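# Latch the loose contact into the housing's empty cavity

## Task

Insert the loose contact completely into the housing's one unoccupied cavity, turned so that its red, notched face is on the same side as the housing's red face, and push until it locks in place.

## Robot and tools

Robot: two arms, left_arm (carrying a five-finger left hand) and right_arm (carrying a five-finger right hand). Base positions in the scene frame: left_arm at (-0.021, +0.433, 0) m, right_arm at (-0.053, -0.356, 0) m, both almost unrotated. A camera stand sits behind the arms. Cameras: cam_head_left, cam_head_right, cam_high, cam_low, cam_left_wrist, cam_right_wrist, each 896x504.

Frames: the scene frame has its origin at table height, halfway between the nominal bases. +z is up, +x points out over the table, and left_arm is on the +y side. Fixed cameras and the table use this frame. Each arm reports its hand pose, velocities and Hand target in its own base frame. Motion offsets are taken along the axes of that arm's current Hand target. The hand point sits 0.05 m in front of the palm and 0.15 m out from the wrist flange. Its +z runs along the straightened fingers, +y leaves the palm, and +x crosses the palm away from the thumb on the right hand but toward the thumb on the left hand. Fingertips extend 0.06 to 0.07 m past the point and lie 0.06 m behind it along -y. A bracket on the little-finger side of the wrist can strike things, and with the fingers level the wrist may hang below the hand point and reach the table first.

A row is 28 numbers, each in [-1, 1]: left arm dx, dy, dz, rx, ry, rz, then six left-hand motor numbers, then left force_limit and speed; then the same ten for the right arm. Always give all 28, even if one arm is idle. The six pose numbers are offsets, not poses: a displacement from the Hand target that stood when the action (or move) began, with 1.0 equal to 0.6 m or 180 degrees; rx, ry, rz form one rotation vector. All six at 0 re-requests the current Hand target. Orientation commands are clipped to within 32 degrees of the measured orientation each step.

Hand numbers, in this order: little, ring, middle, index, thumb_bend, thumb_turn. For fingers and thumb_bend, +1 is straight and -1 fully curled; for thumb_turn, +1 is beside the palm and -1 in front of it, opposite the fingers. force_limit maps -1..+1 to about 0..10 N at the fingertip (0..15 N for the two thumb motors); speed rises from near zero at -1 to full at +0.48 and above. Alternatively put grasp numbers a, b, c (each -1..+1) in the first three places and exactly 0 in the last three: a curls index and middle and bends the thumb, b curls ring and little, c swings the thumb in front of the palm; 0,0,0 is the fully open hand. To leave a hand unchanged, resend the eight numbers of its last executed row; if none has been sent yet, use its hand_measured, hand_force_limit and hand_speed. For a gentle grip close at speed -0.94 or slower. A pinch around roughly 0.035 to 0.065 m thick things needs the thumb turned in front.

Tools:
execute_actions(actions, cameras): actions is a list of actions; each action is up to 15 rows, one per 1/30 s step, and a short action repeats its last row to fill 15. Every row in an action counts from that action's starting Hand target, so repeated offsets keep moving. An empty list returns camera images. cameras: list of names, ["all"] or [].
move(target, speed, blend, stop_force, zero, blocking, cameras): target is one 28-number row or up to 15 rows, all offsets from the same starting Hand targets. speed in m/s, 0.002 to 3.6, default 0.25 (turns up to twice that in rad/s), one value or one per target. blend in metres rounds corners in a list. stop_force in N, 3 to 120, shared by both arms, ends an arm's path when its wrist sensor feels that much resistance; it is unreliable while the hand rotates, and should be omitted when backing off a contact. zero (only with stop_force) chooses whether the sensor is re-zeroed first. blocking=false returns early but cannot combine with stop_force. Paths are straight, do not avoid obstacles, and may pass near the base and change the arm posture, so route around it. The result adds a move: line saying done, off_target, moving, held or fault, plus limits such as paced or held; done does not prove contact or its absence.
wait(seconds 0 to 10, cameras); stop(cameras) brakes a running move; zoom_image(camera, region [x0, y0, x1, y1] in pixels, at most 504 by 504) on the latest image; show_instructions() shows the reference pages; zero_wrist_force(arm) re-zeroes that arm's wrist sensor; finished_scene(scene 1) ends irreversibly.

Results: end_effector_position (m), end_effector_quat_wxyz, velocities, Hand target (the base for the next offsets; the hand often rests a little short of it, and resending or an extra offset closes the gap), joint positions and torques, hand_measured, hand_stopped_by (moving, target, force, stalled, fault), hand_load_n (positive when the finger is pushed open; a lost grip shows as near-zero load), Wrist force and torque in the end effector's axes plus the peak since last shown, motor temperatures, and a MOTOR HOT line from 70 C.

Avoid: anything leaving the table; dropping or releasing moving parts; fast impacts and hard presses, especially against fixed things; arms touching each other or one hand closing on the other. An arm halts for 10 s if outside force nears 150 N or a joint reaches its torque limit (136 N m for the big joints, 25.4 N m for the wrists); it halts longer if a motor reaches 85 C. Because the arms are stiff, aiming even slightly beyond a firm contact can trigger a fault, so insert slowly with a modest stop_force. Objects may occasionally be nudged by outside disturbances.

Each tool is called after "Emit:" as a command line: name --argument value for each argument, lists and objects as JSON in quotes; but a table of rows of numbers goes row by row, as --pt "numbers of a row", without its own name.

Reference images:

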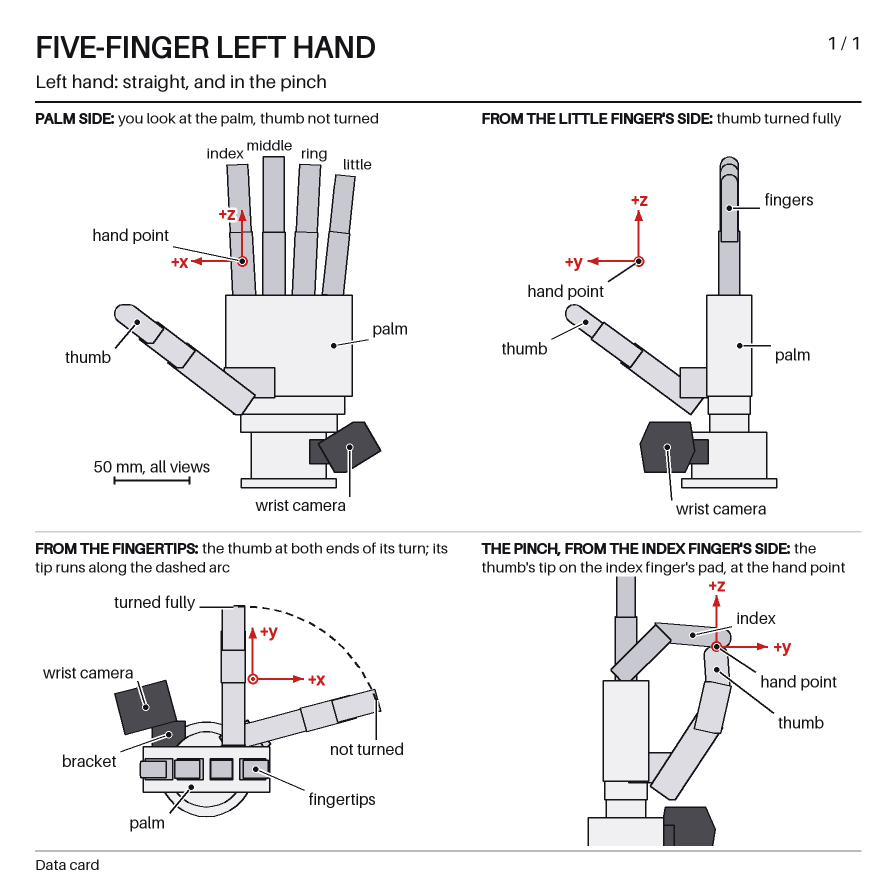

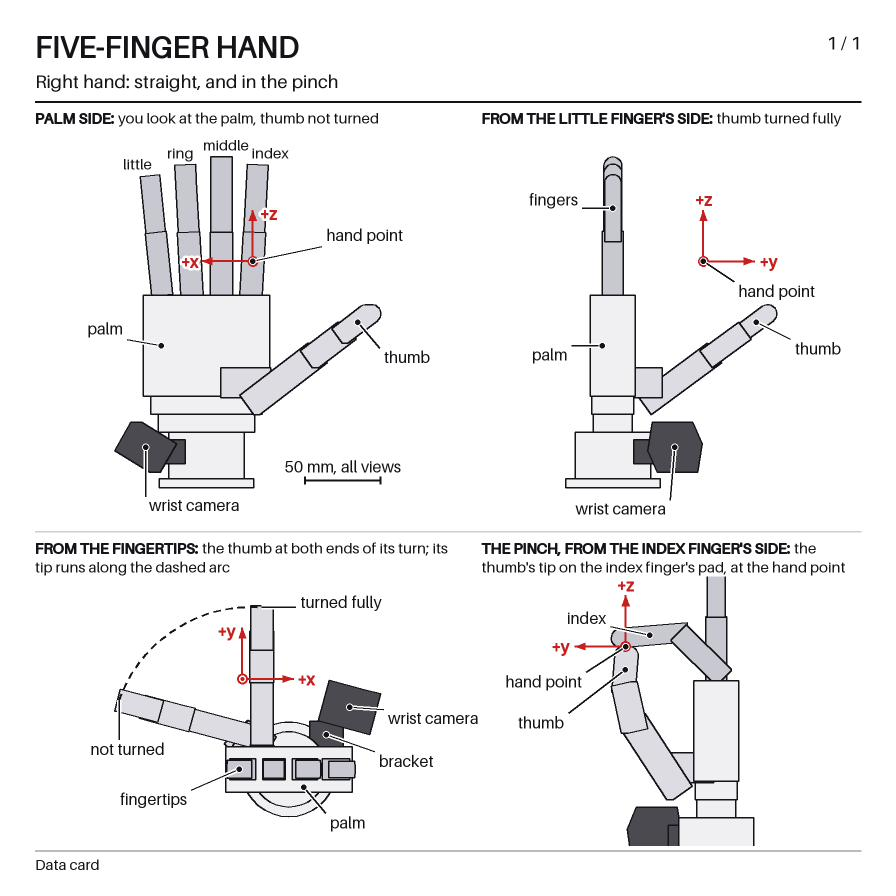

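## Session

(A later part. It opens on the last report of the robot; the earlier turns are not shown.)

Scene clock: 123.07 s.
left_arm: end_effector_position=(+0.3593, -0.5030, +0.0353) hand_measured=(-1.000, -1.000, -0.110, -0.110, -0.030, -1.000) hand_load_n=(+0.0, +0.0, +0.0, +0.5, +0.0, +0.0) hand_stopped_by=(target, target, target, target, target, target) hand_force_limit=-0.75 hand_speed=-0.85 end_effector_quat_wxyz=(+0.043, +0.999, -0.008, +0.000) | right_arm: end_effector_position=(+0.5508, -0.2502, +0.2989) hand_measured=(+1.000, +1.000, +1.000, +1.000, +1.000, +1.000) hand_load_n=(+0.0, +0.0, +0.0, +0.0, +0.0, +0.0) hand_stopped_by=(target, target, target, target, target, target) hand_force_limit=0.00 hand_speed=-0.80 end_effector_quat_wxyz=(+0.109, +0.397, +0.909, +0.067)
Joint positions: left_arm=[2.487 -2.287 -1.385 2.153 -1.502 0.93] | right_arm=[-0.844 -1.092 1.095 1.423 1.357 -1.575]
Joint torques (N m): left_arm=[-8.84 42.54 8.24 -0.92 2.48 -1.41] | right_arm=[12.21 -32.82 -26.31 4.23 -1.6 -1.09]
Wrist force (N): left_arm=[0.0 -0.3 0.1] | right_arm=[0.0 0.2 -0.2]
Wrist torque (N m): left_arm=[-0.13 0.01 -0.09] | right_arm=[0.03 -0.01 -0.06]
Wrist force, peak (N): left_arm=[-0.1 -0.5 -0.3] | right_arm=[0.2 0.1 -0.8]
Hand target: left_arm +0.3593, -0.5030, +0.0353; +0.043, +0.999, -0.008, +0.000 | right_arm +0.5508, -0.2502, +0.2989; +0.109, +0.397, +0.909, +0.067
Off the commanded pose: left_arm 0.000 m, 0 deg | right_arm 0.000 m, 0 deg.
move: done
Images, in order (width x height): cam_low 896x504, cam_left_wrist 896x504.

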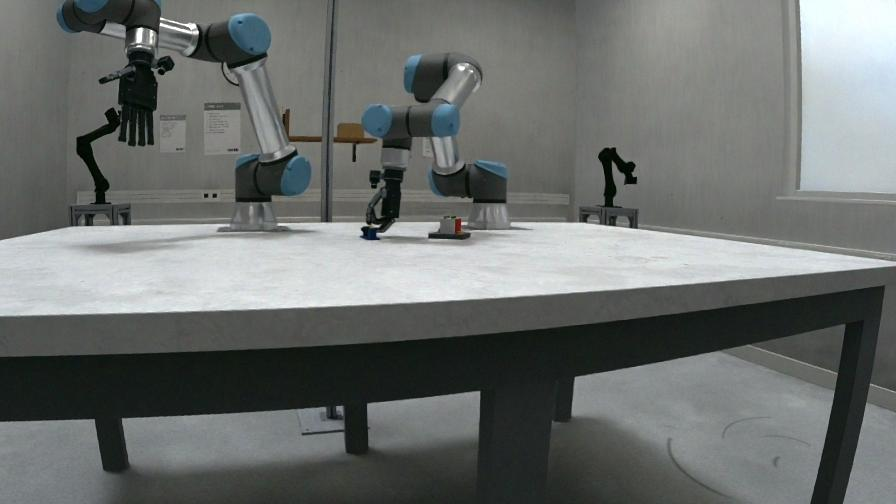

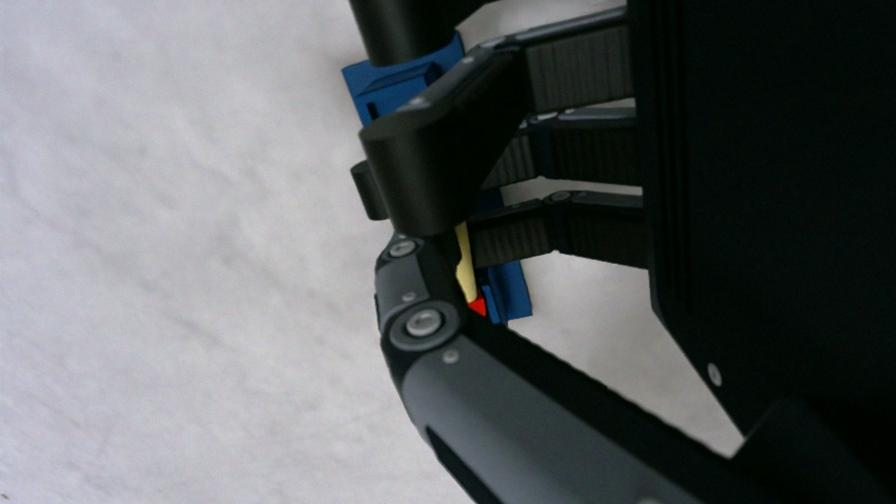

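Emit:
move --pt "0 0 0 0 0 0 -1 -1 -0.11 -0.11 0.3 -1 -0.75 -0.6 0 0 0 0 0 0 1 1 1 1 1 1 0 -0.8" --pt "0 0.0006 -0.007 -0.0444 0 0 -1 -1 0.001 0.001 0.3 -1 -0.75 -0.7 0 0 0 0 0 0 1 1 1 1 1 1 0 -0.8" --speed 0.06 --cameras '["cam_left_wrist","cam_low"]'

Emit:
zoom_image --camera "cam_left_wrist" --region '[250, 40, 570, 390]'

Emit:
zoom_image --camera "cam_low" --region '[340, 195, 420, 250]'

Scene clock: 129.30 s.
left_arm: end_effector_position=(+0.3593, -0.5030, +0.0396) hand_measured=(-1.000, -1.000, +0.002, +0.002, +0.300, -1.000) hand_load_n=(+0.0, +0.0, +0.0, +0.0, -0.5, +0.0) hand_stopped_by=(target, target, target, target, target, target) hand_force_limit=-0.75 hand_speed=-0.70 end_effector_quat_wxyz=(+0.113, +0.994, -0.008, -0.001) | right_arm: end_effector_position=(+0.5508, -0.2502, +0.2989) hand_measured=(+1.000, +1.000, +1.000, +1.000, +1.000, +1.000) hand_load_n=(+0.0, +0.0, +0.0, -0.5, +0.0, +0.0) hand_stopped_by=(target, target, target, target, target, target) hand_force_limit=0.00 hand_speed=-0.80 end_effector_quat_wxyz=(+0.109, +0.397, +0.909, +0.067)
Joint positions: left_arm=[2.541 -2.236 -1.485 2.276 -1.383 0.974] | right_arm=[-0.844 -1.092 1.095 1.423 1.357 -1.575]
Joint torques (N m): left_arm=[-12.18 35.84 25.34 -4.88 -2.07 -2.15] | right_arm=[11.74 -33.54 -26.2 4.2 -1.61 -1.15]
Wrist force (N): left_arm=[-0.4 -0.2 -0.3] | right_arm=[0.1 0.3 -0.1]
Wrist torque (N m): left_arm=[-0.12 0.08 -0.21] | right_arm=[0.04 -0.02 -0.05]
Wrist force, peak (N): left_arm=[-0.2 -0.2 -0.7] | right_arm=[0.4 0.5 -0.2]
Hand target: left_arm +0.3593, -0.5030, +0.0395; +0.113, +0.994, -0.008, -0.001 | right_arm +0.5508, -0.2502, +0.2989; +0.109, +0.397, +0.909, +0.067
Off the commanded pose: left_arm 0.000 m, 0 deg | right_arm 0.000 m, 0 deg.
move: done
Images, in order (width x height): cam_low 896x504, cam_left_wrist 896x504.

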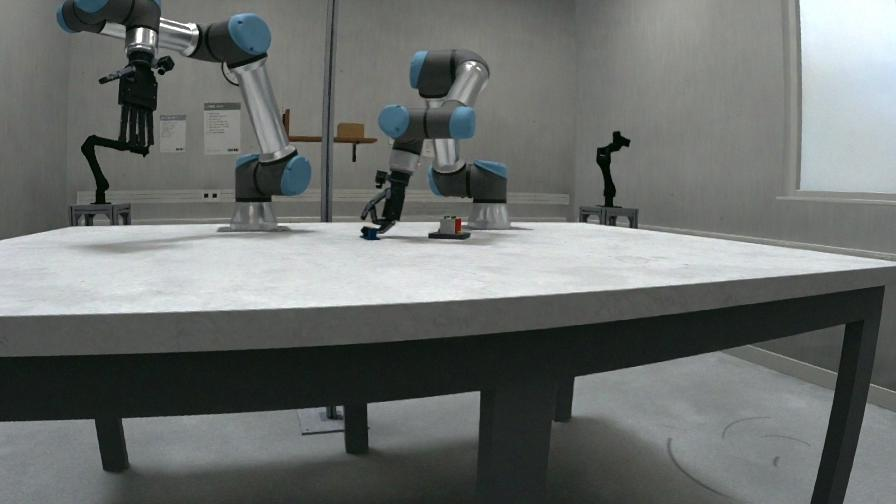

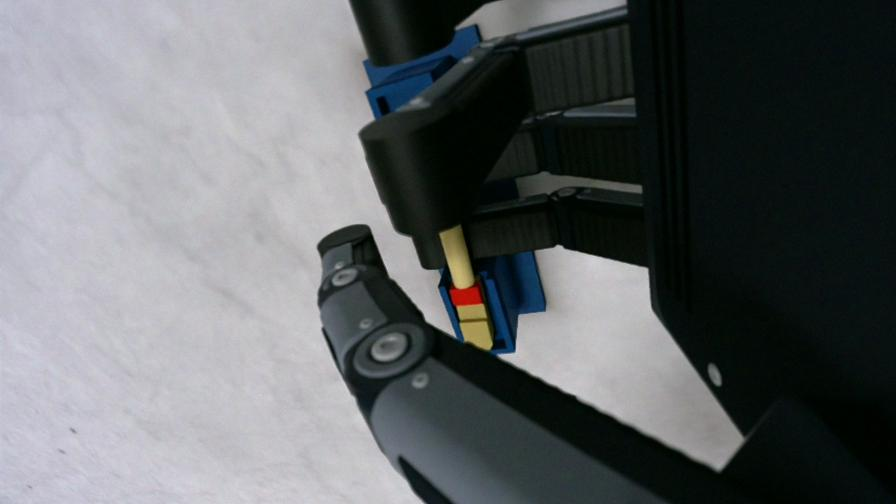

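Scaled by 1.440.

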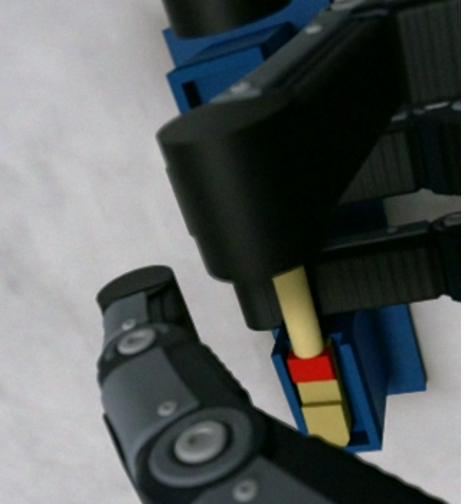

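Scaled by 6.300.

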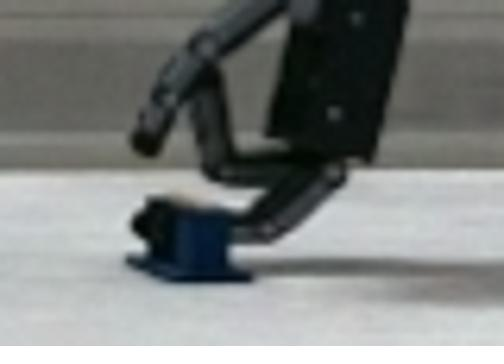

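Emit:
move --target '[0,0,0,0,0,0,-1,-1,0.001,0.001,0.0,-1,-0.75,-0.8,0,0,0,0,0,0,1,1,1,1,1,1,0,-0.8]' --speed 0.06 --cameras '["cam_left_wrist","cam_low"]'

Emit:
zoom_image --camera "cam_left_wrist" --region '[250, 40, 570, 390]'

Emit:
zoom_image --camera "cam_low" --region '[340, 195, 420, 250]'

Scene clock: 132.70 s.
left_arm: end_effector_position=(+0.3593, -0.5030, +0.0395) hand_measured=(-1.000, -1.000, +0.002, +0.002, +0.000, -1.000) hand_load_n=(+0.0, +0.0, +0.0, +0.0, +0.5, +0.0) hand_stopped_by=(target, target, target, target, target, target) hand_force_limit=-0.75 hand_speed=-0.80 end_effector_quat_wxyz=(+0.113, +0.994, -0.008, -0.001) | right_arm: end_effector_position=(+0.5508, -0.2502, +0.2989) hand_measured=(+1.000, +1.000, +1.000, +1.000, +1.000, +1.000) hand_load_n=(+0.5, +0.0, +0.0, +0.0, +0.0, +0.0) hand_stopped_by=(target, target, target, target, target, target) hand_force_limit=0.00 hand_speed=-0.80 end_effector_quat_wxyz=(+0.109, +0.397, +0.909, +0.067)
Joint positions: left_arm=[2.541 -2.236 -1.485 2.276 -1.383 0.974] | right_arm=[-0.844 -1.092 1.095 1.423 1.357 -1.575]
Joint torques (N m): left_arm=[-11.83 36.72 23.89 -4.71 -2.19 -2.05] | right_arm=[12.11 -33.45 -26.29 4.03 -1.75 -1]
Wrist force (N): left_arm=[0.0 -0.1 -0.2] | right_arm=[0.1 0.1 -0.2]
Wrist torque (N m): left_arm=[-0.10 0.02 -0.19] | right_arm=[0.03 -0.02 -0.06]
Wrist force, peak (N): left_arm=[-0.2 -0.6 -0.1] | right_arm=[0.3 0.2 -0.6]
Hand target: left_arm +0.3593, -0.5030, +0.0395; +0.113, +0.994, -0.008, -0.001 | right_arm +0.5508, -0.2502, +0.2989; +0.109, +0.397, +0.909, +0.067
Off the commanded pose: left_arm 0.000 m, 0 deg | right_arm 0.000 m, 0 deg.
move: done
Images, in order (width x height): cam_low 896x504, cam_left_wrist 896x504.

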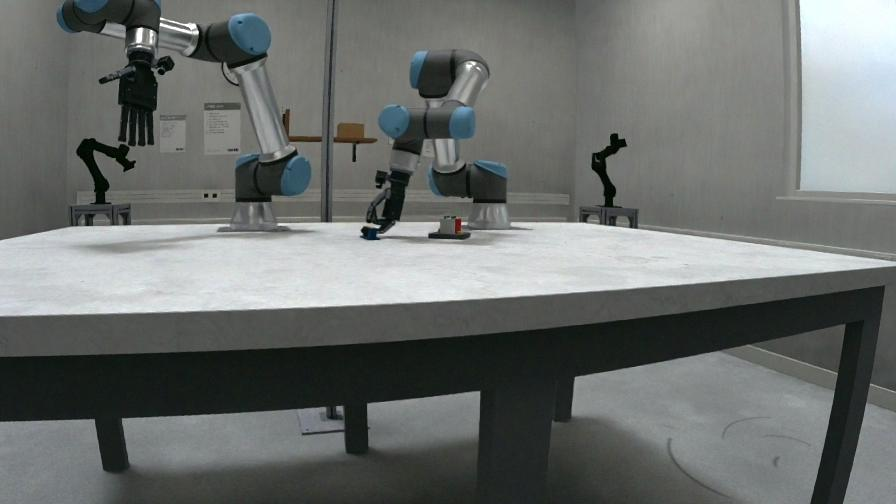

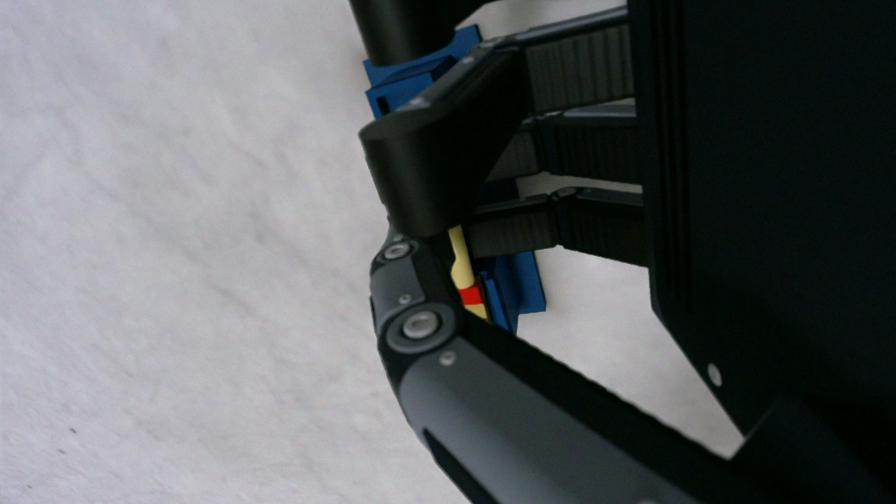

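Scaled by 1.440.

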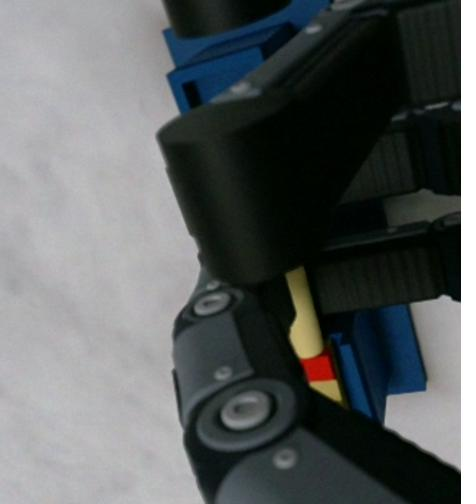

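Scaled by 6.300.

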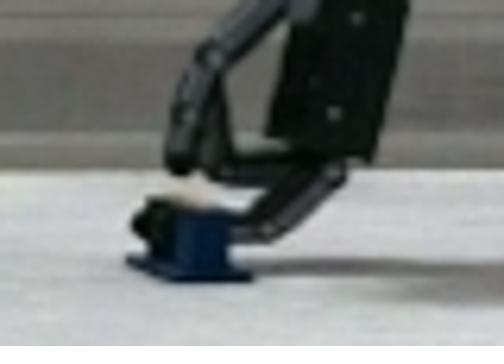

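Emit:
move --pt "0 0 0 0 0 0 -1 -1 0.001 0.001 -0.07 -1 -0.75 -0.8 0 0 0 0 0 0 1 1 1 1 1 1 0 -0.8" --pt "0 0 0 0 0 0 -1 -1 -0.1 -0.1 -0.07 -1 -0.5 -0.85 0 0 0 0 0 0 1 1 1 1 1 1 0 -0.8" --speed 0.06 --cameras '["cam_left_wrist","cam_low"]'

Emit:
zoom_image --camera "cam_left_wrist" --region '[250, 40, 570, 390]'

Emit:
zoom_image --camera "cam_low" --region '[340, 195, 420, 250]'

Scene clock: 134.63 s.
left_arm: end_effector_position=(+0.3593, -0.5030, +0.0395) hand_measured=(-1.000, -1.000, -0.100, -0.100, -0.070, -1.000) hand_load_n=(+0.5, +0.0, +0.0, +0.0, +0.0, +0.0) hand_stopped_by=(target, target, target, target, target, target) hand_force_limit=-0.50 hand_speed=-0.85 end_effector_quat_wxyz=(+0.113, +0.994, -0.008, -0.001) | right_arm: end_effector_position=(+0.5508, -0.2502, +0.2989) hand_measured=(+1.000, +1.000, +1.000, +1.000, +1.000, +1.000) hand_load_n=(+0.0, +0.5, +0.0, +0.0, +0.0, +0.0) hand_stopped_by=(target, target, target, target, target, target) hand_force_limit=0.00 hand_speed=-0.80 end_effector_quat_wxyz=(+0.109, +0.397, +0.909, +0.067)
Joint positions: left_arm=[2.541 -2.236 -1.485 2.276 -1.383 0.974] | right_arm=[-0.844 -1.092 1.095 1.423 1.357 -1.575]
Joint torques (N m): left_arm=[-11.77 37.51 23.34 -4.65 -2.08 -1.98] | right_arm=[12.4 -32.48 -25.23 4.07 -1.73 -1.25]
Wrist force (N): left_arm=[0.0 0.0 -0.2] | right_arm=[0.6 0.0 -0.1]
Wrist torque (N m): left_arm=[-0.09 0.03 -0.20] | right_arm=[0.00 -0.09 -0.03]
Wrist force, peak (N): left_arm=[-0.1 -0.2 -0.7] | right_arm=[0.6 0.0 -0.1]
Hand target: left_arm +0.3593, -0.5030, +0.0395; +0.113, +0.994, -0.008, -0.001 | right_arm +0.5508, -0.2502, +0.2989; +0.109, +0.397, +0.909, +0.067
Off the commanded pose: left_arm 0.000 m, 0 deg | right_arm 0.000 m, 0 deg.
move: done
Images, in order (width x height): cam_low 896x504, cam_left_wrist 896x504.

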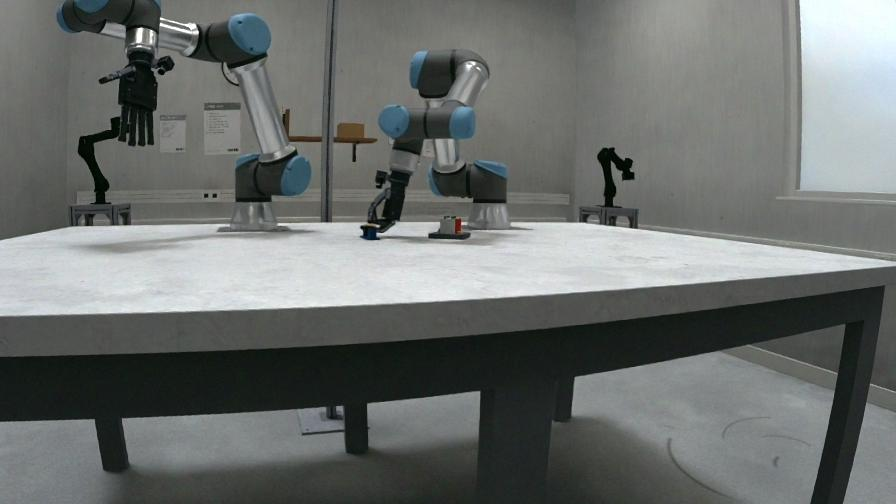

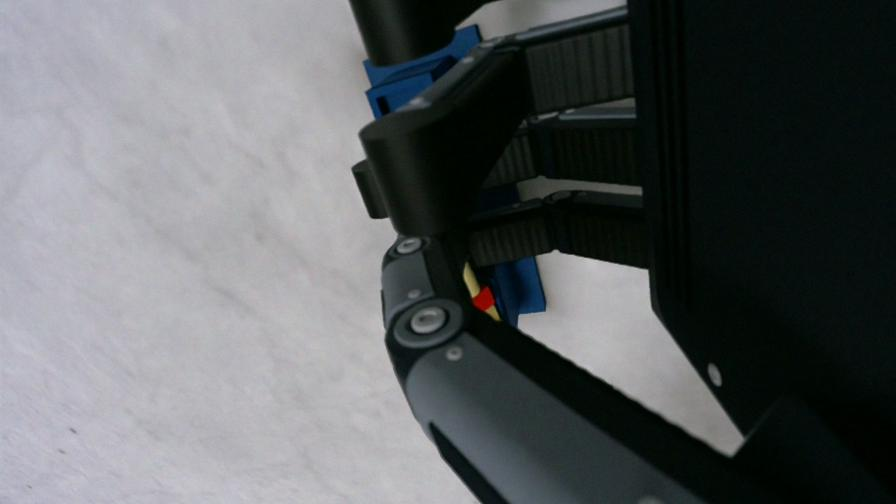

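Scaled by 1.440.

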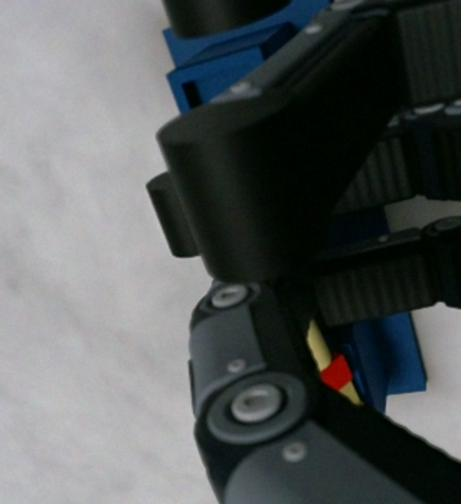

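Scaled by 6.300.

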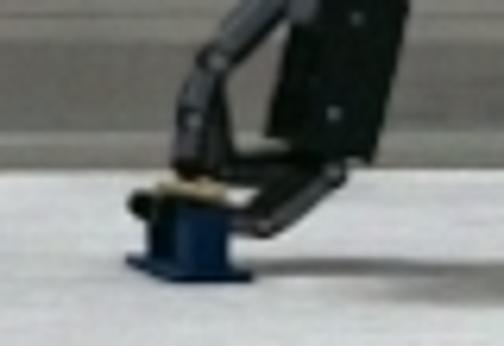

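Emit:
move --target '[0,0,0,0,0,0,-1,-1,-0.2,-0.2,-0.07,-1,-0.5,-0.88,0,0,0,0,0,0,1,1,1,1,1,1,0,-0.8]' --speed 0.06 --cameras '["cam_left_wrist","cam_low"]'

Emit:
zoom_image --camera "cam_left_wrist" --region '[250, 40, 570, 390]'

Emit:
zoom_image --camera "cam_low" --region '[340, 195, 420, 250]'

Scene clock: 135.93 s.
left_arm: end_effector_position=(+0.3593, -0.5030, +0.0395) hand_measured=(-1.000, -1.000, -0.120, -0.110, -0.070, -1.000) hand_load_n=(+0.0, +0.0, +5.5, +3.5, +1.5, +0.5) hand_stopped_by=(target, target, force, force, target, target) hand_force_limit=-0.50 hand_speed=-0.88 end_effector_quat_wxyz=(+0.113, +0.994, -0.008, -0.001) | right_arm: end_effector_position=(+0.5508, -0.2502, +0.2989) hand_measured=(+1.000, +1.000, +1.000, +1.000, +1.000, +1.000) hand_load_n=(+0.0, +0.0, +0.0, +0.0, +0.0, +0.0) hand_stopped_by=(target, target, target, target, target, target) hand_force_limit=0.00 hand_speed=-0.80 end_effector_quat_wxyz=(+0.109, +0.397, +0.909, +0.067)
Joint positions: left_arm=[2.541 -2.236 -1.485 2.276 -1.383 0.974] | right_arm=[-0.844 -1.092 1.095 1.423 1.357 -1.575]
Joint torques (N m): left_arm=[-12.37 37.48 23.62 -4.68 -2.22 -2.08] | right_arm=[12.24 -33.93 -26.39 3.94 -1.71 -1.16]
Wrist force (N): left_arm=[-0.2 0.0 -0.2] | right_arm=[0.0 0.2 -0.2]
Wrist torque (N m): left_arm=[-0.13 0.06 -0.19] | right_arm=[0.05 -0.01 -0.06]
Wrist force, peak (N): left_arm=[-0.3 -0.3 -0.5] | right_arm=[0.2 0.3 -0.5]
Hand target: left_arm +0.3593, -0.5030, +0.0395; +0.113, +0.994, -0.008, -0.001 | right_arm +0.5508, -0.2502, +0.2989; +0.109, +0.397, +0.909, +0.067
Off the commanded pose: left_arm 0.000 m, 0 deg | right_arm 0.000 m, 0 deg.
move: done
Images, in order (width x height): cam_low 896x504, cam_left_wrist 896x504.

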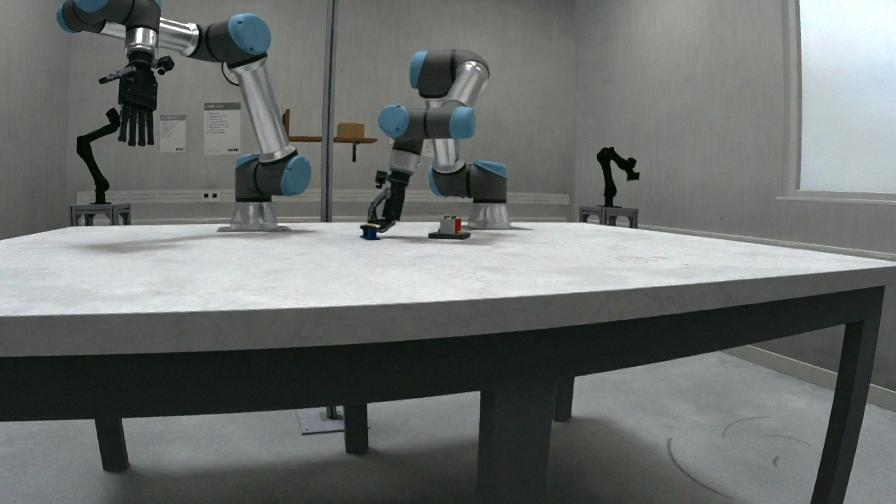

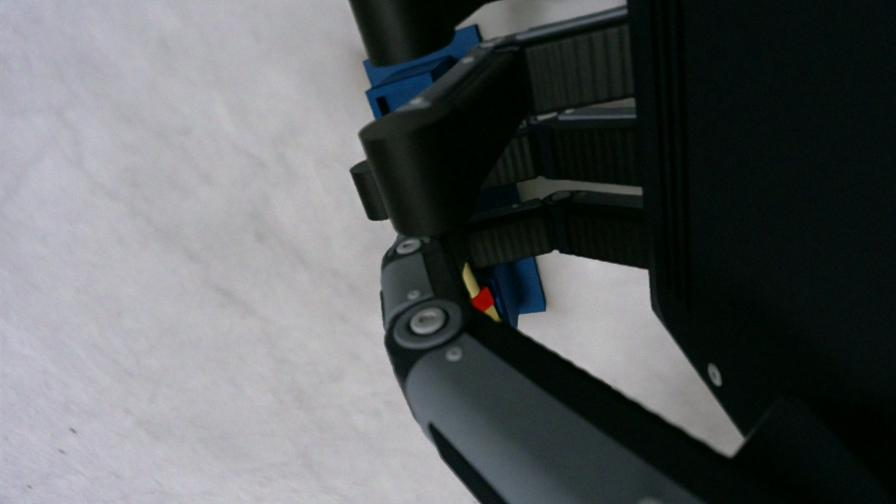

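Scaled by 1.440.

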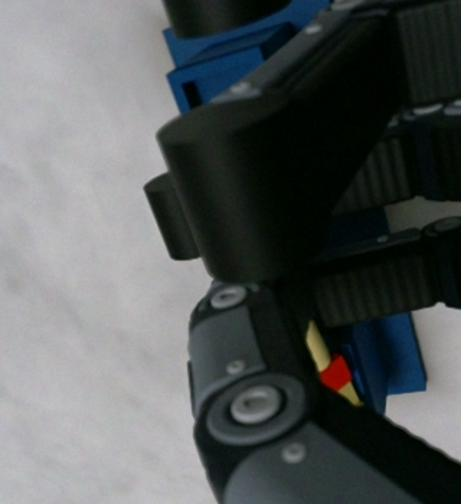

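Scaled by 6.300.

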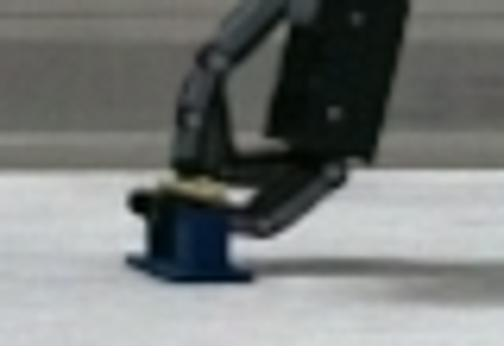

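Emit:
move --target '[0,0.0375,-0.1623,0,0,0,-1,-1,-0.2,-0.2,-0.07,-1,-0.5,-0.88,0,0,0,0,0,0,1,1,1,1,1,1,0,-0.8]' --speed 0.06 --cameras '["cam_left_wrist","cam_low","cam_high","cam_head_left"]'

Emit:
zoom_image --camera "cam_left_wrist" --region '[250, 40, 570, 390]'

Emit:
zoom_image --camera "cam_low" --region '[340, 155, 420, 250]'

Scene clock: 138.90 s.
left_arm: end_effector_position=(+0.3593, -0.5032, +0.1396) hand_measured=(-1.000, -1.000, -0.120, -0.110, -0.070, -1.000) hand_load_n=(+0.0, +0.0, +5.5, +3.5, +1.5, +0.5) hand_stopped_by=(target, target, force, force, target, target) hand_force_limit=-0.50 hand_speed=-0.88 end_effector_quat_wxyz=(+0.113, +0.994, -0.008, -0.001) | right_arm: end_effector_position=(+0.5508, -0.2502, +0.2989) hand_measured=(+1.000, +1.000, +1.000, +1.000, +1.000, +1.000) hand_load_n=(+0.0, +0.0, +0.0, +0.0, +0.0, +0.0) hand_stopped_by=(target, target, target, target, target, target) hand_force_limit=0.00 hand_speed=-0.80 end_effector_quat_wxyz=(+0.109, +0.397, +0.909, +0.067)
Joint positions: left_arm=[2.541 -2.127 -1.381 2.065 -1.383 0.974] | right_arm=[-0.844 -1.092 1.095 1.423 1.357 -1.575]
Joint torques (N m): left_arm=[-11.46 33.33 5.77 0.12 -2.17 -1.58] | right_arm=[11.45 -32.39 -26.25 4.14 -1.55 -1.14]
Wrist force (N): left_arm=[0.0 0.1 0.0] | right_arm=[0.1 0.1 -0.2]
Wrist torque (N m): left_arm=[-0.10 0.03 -0.13] | right_arm=[0.02 -0.02 -0.05]
Wrist force, peak (N): left_arm=[0.1 0.2 -0.6] | right_arm=[0.2 0.5 -0.3]
Hand target: left_arm +0.3593, -0.5031, +0.1395; +0.113, +0.994, -0.008, -0.001 | right_arm +0.5508, -0.2502, +0.2989; +0.109, +0.397, +0.909, +0.067
Off the commanded pose: left_arm 0.000 m, 0 deg | right_arm 0.000 m, 0 deg.
move: done
Images, in order (width x height): cam_head_left 896x504, cam_high 896x504, cam_low 896x504, cam_left_wrist 896x504.

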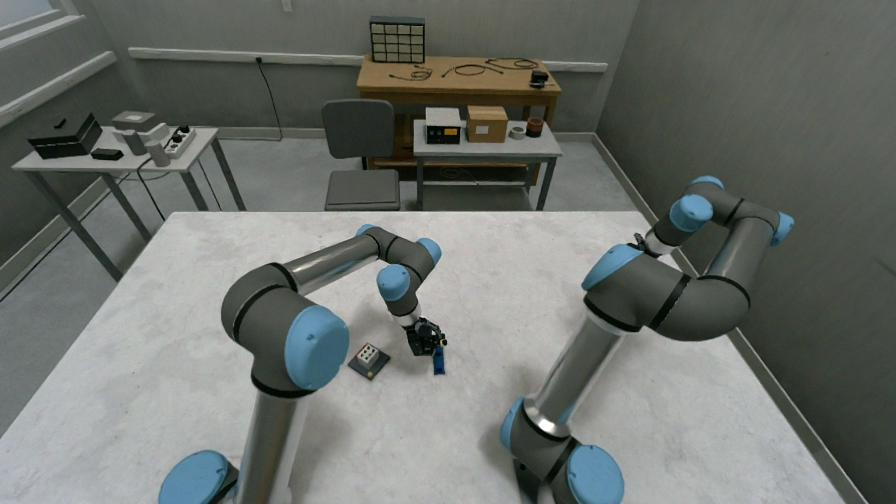

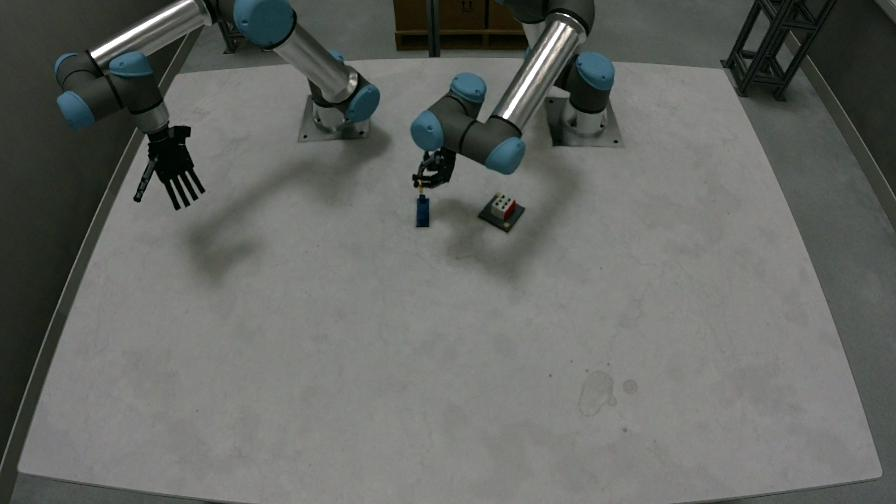

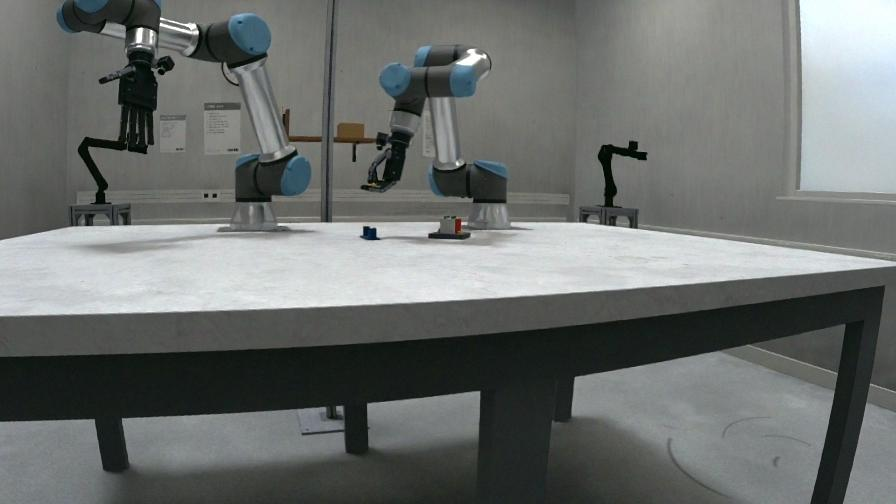

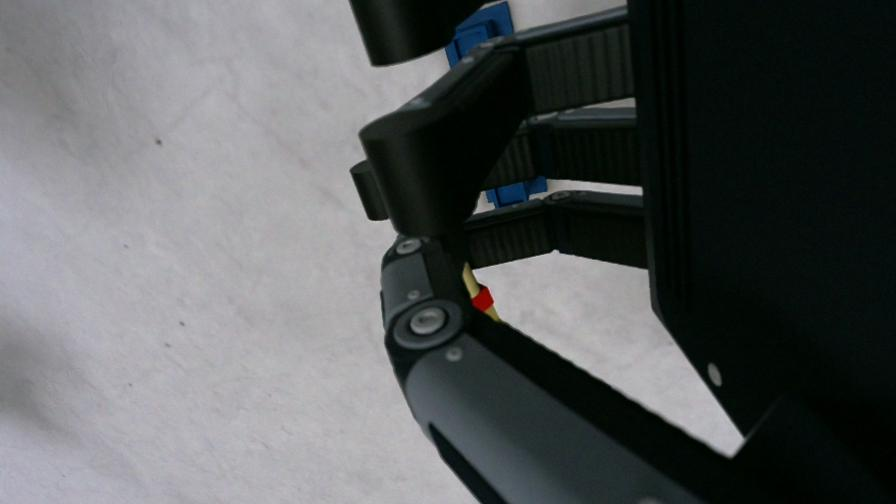

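Scaled by 1.440.

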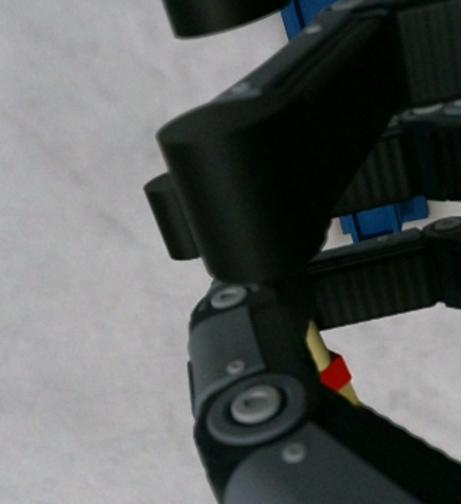

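Scaled by 5.305.

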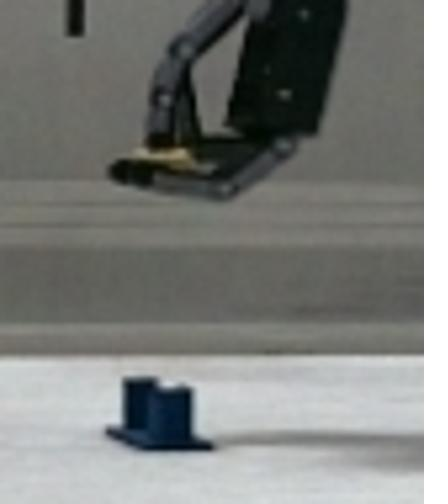

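Emit:
zoom_image --camera "cam_head_left" --region '[395, 305, 465, 375]'

Emit:
zoom_image --camera "cam_high" --region '[400, 140, 470, 210]'

Emit:
zoom_image --camera "cam_low" --region '[350, 160, 400, 200]'

Emit:
zoom_image --camera "cam_left_wrist" --region '[430, 240, 530, 340]'

Scaled by 7.200.

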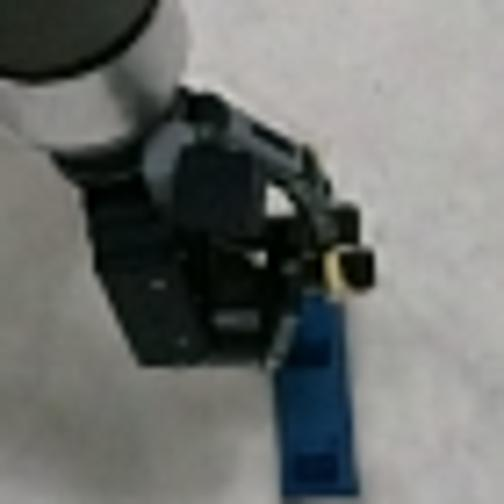

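Scaled by 7.200.

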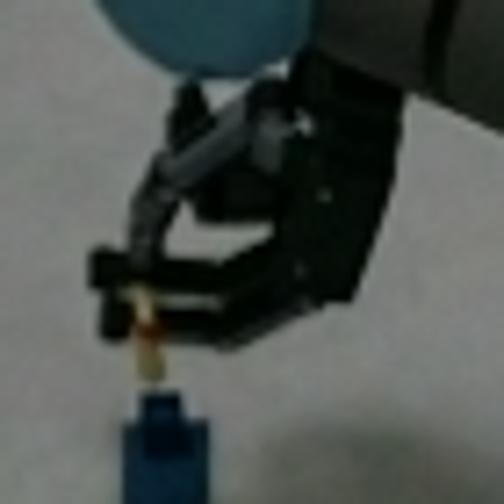

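Scaled by 10.080.

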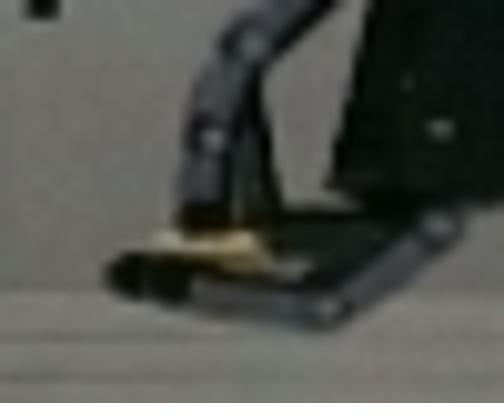

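Scaled by 5.040.

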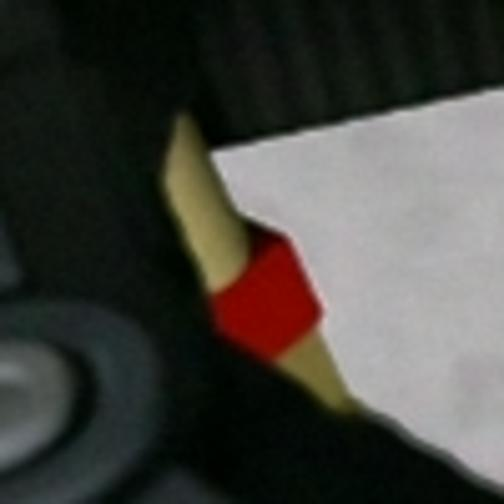

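Emit:
zoom_image --camera "cam_left_wrist" --region '[455, 255, 505, 325]'

Emit:
zoom_image --camera "cam_high" --region '[410, 170, 435, 200]'

Emit:
zoom_image --camera "cam_head_left" --region '[430, 325, 455, 350]'

Scaled by 7.200.

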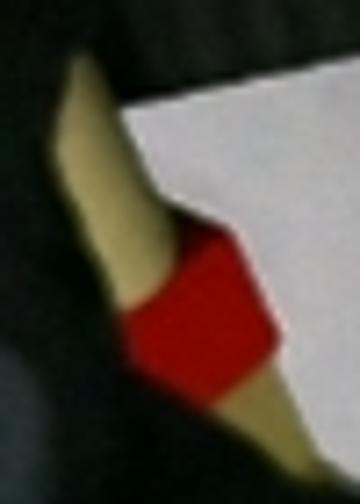

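Scaled by 16.800.

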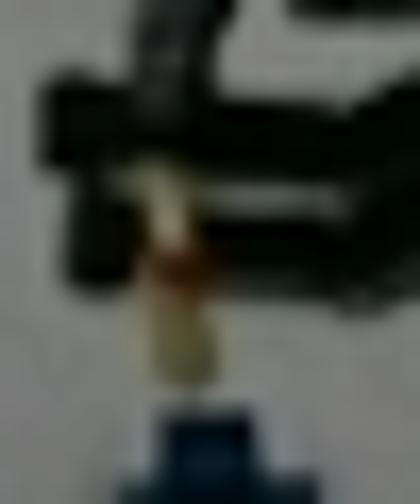

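Scaled by 20.160.

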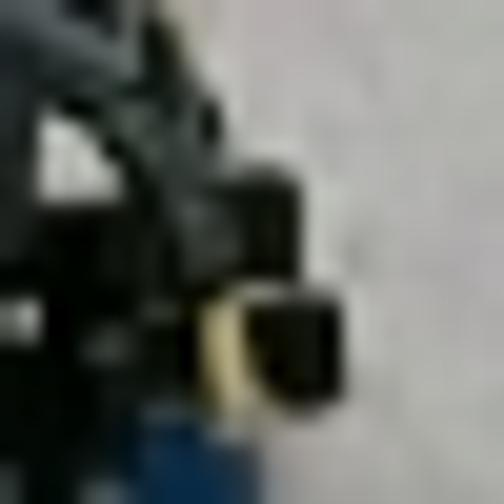

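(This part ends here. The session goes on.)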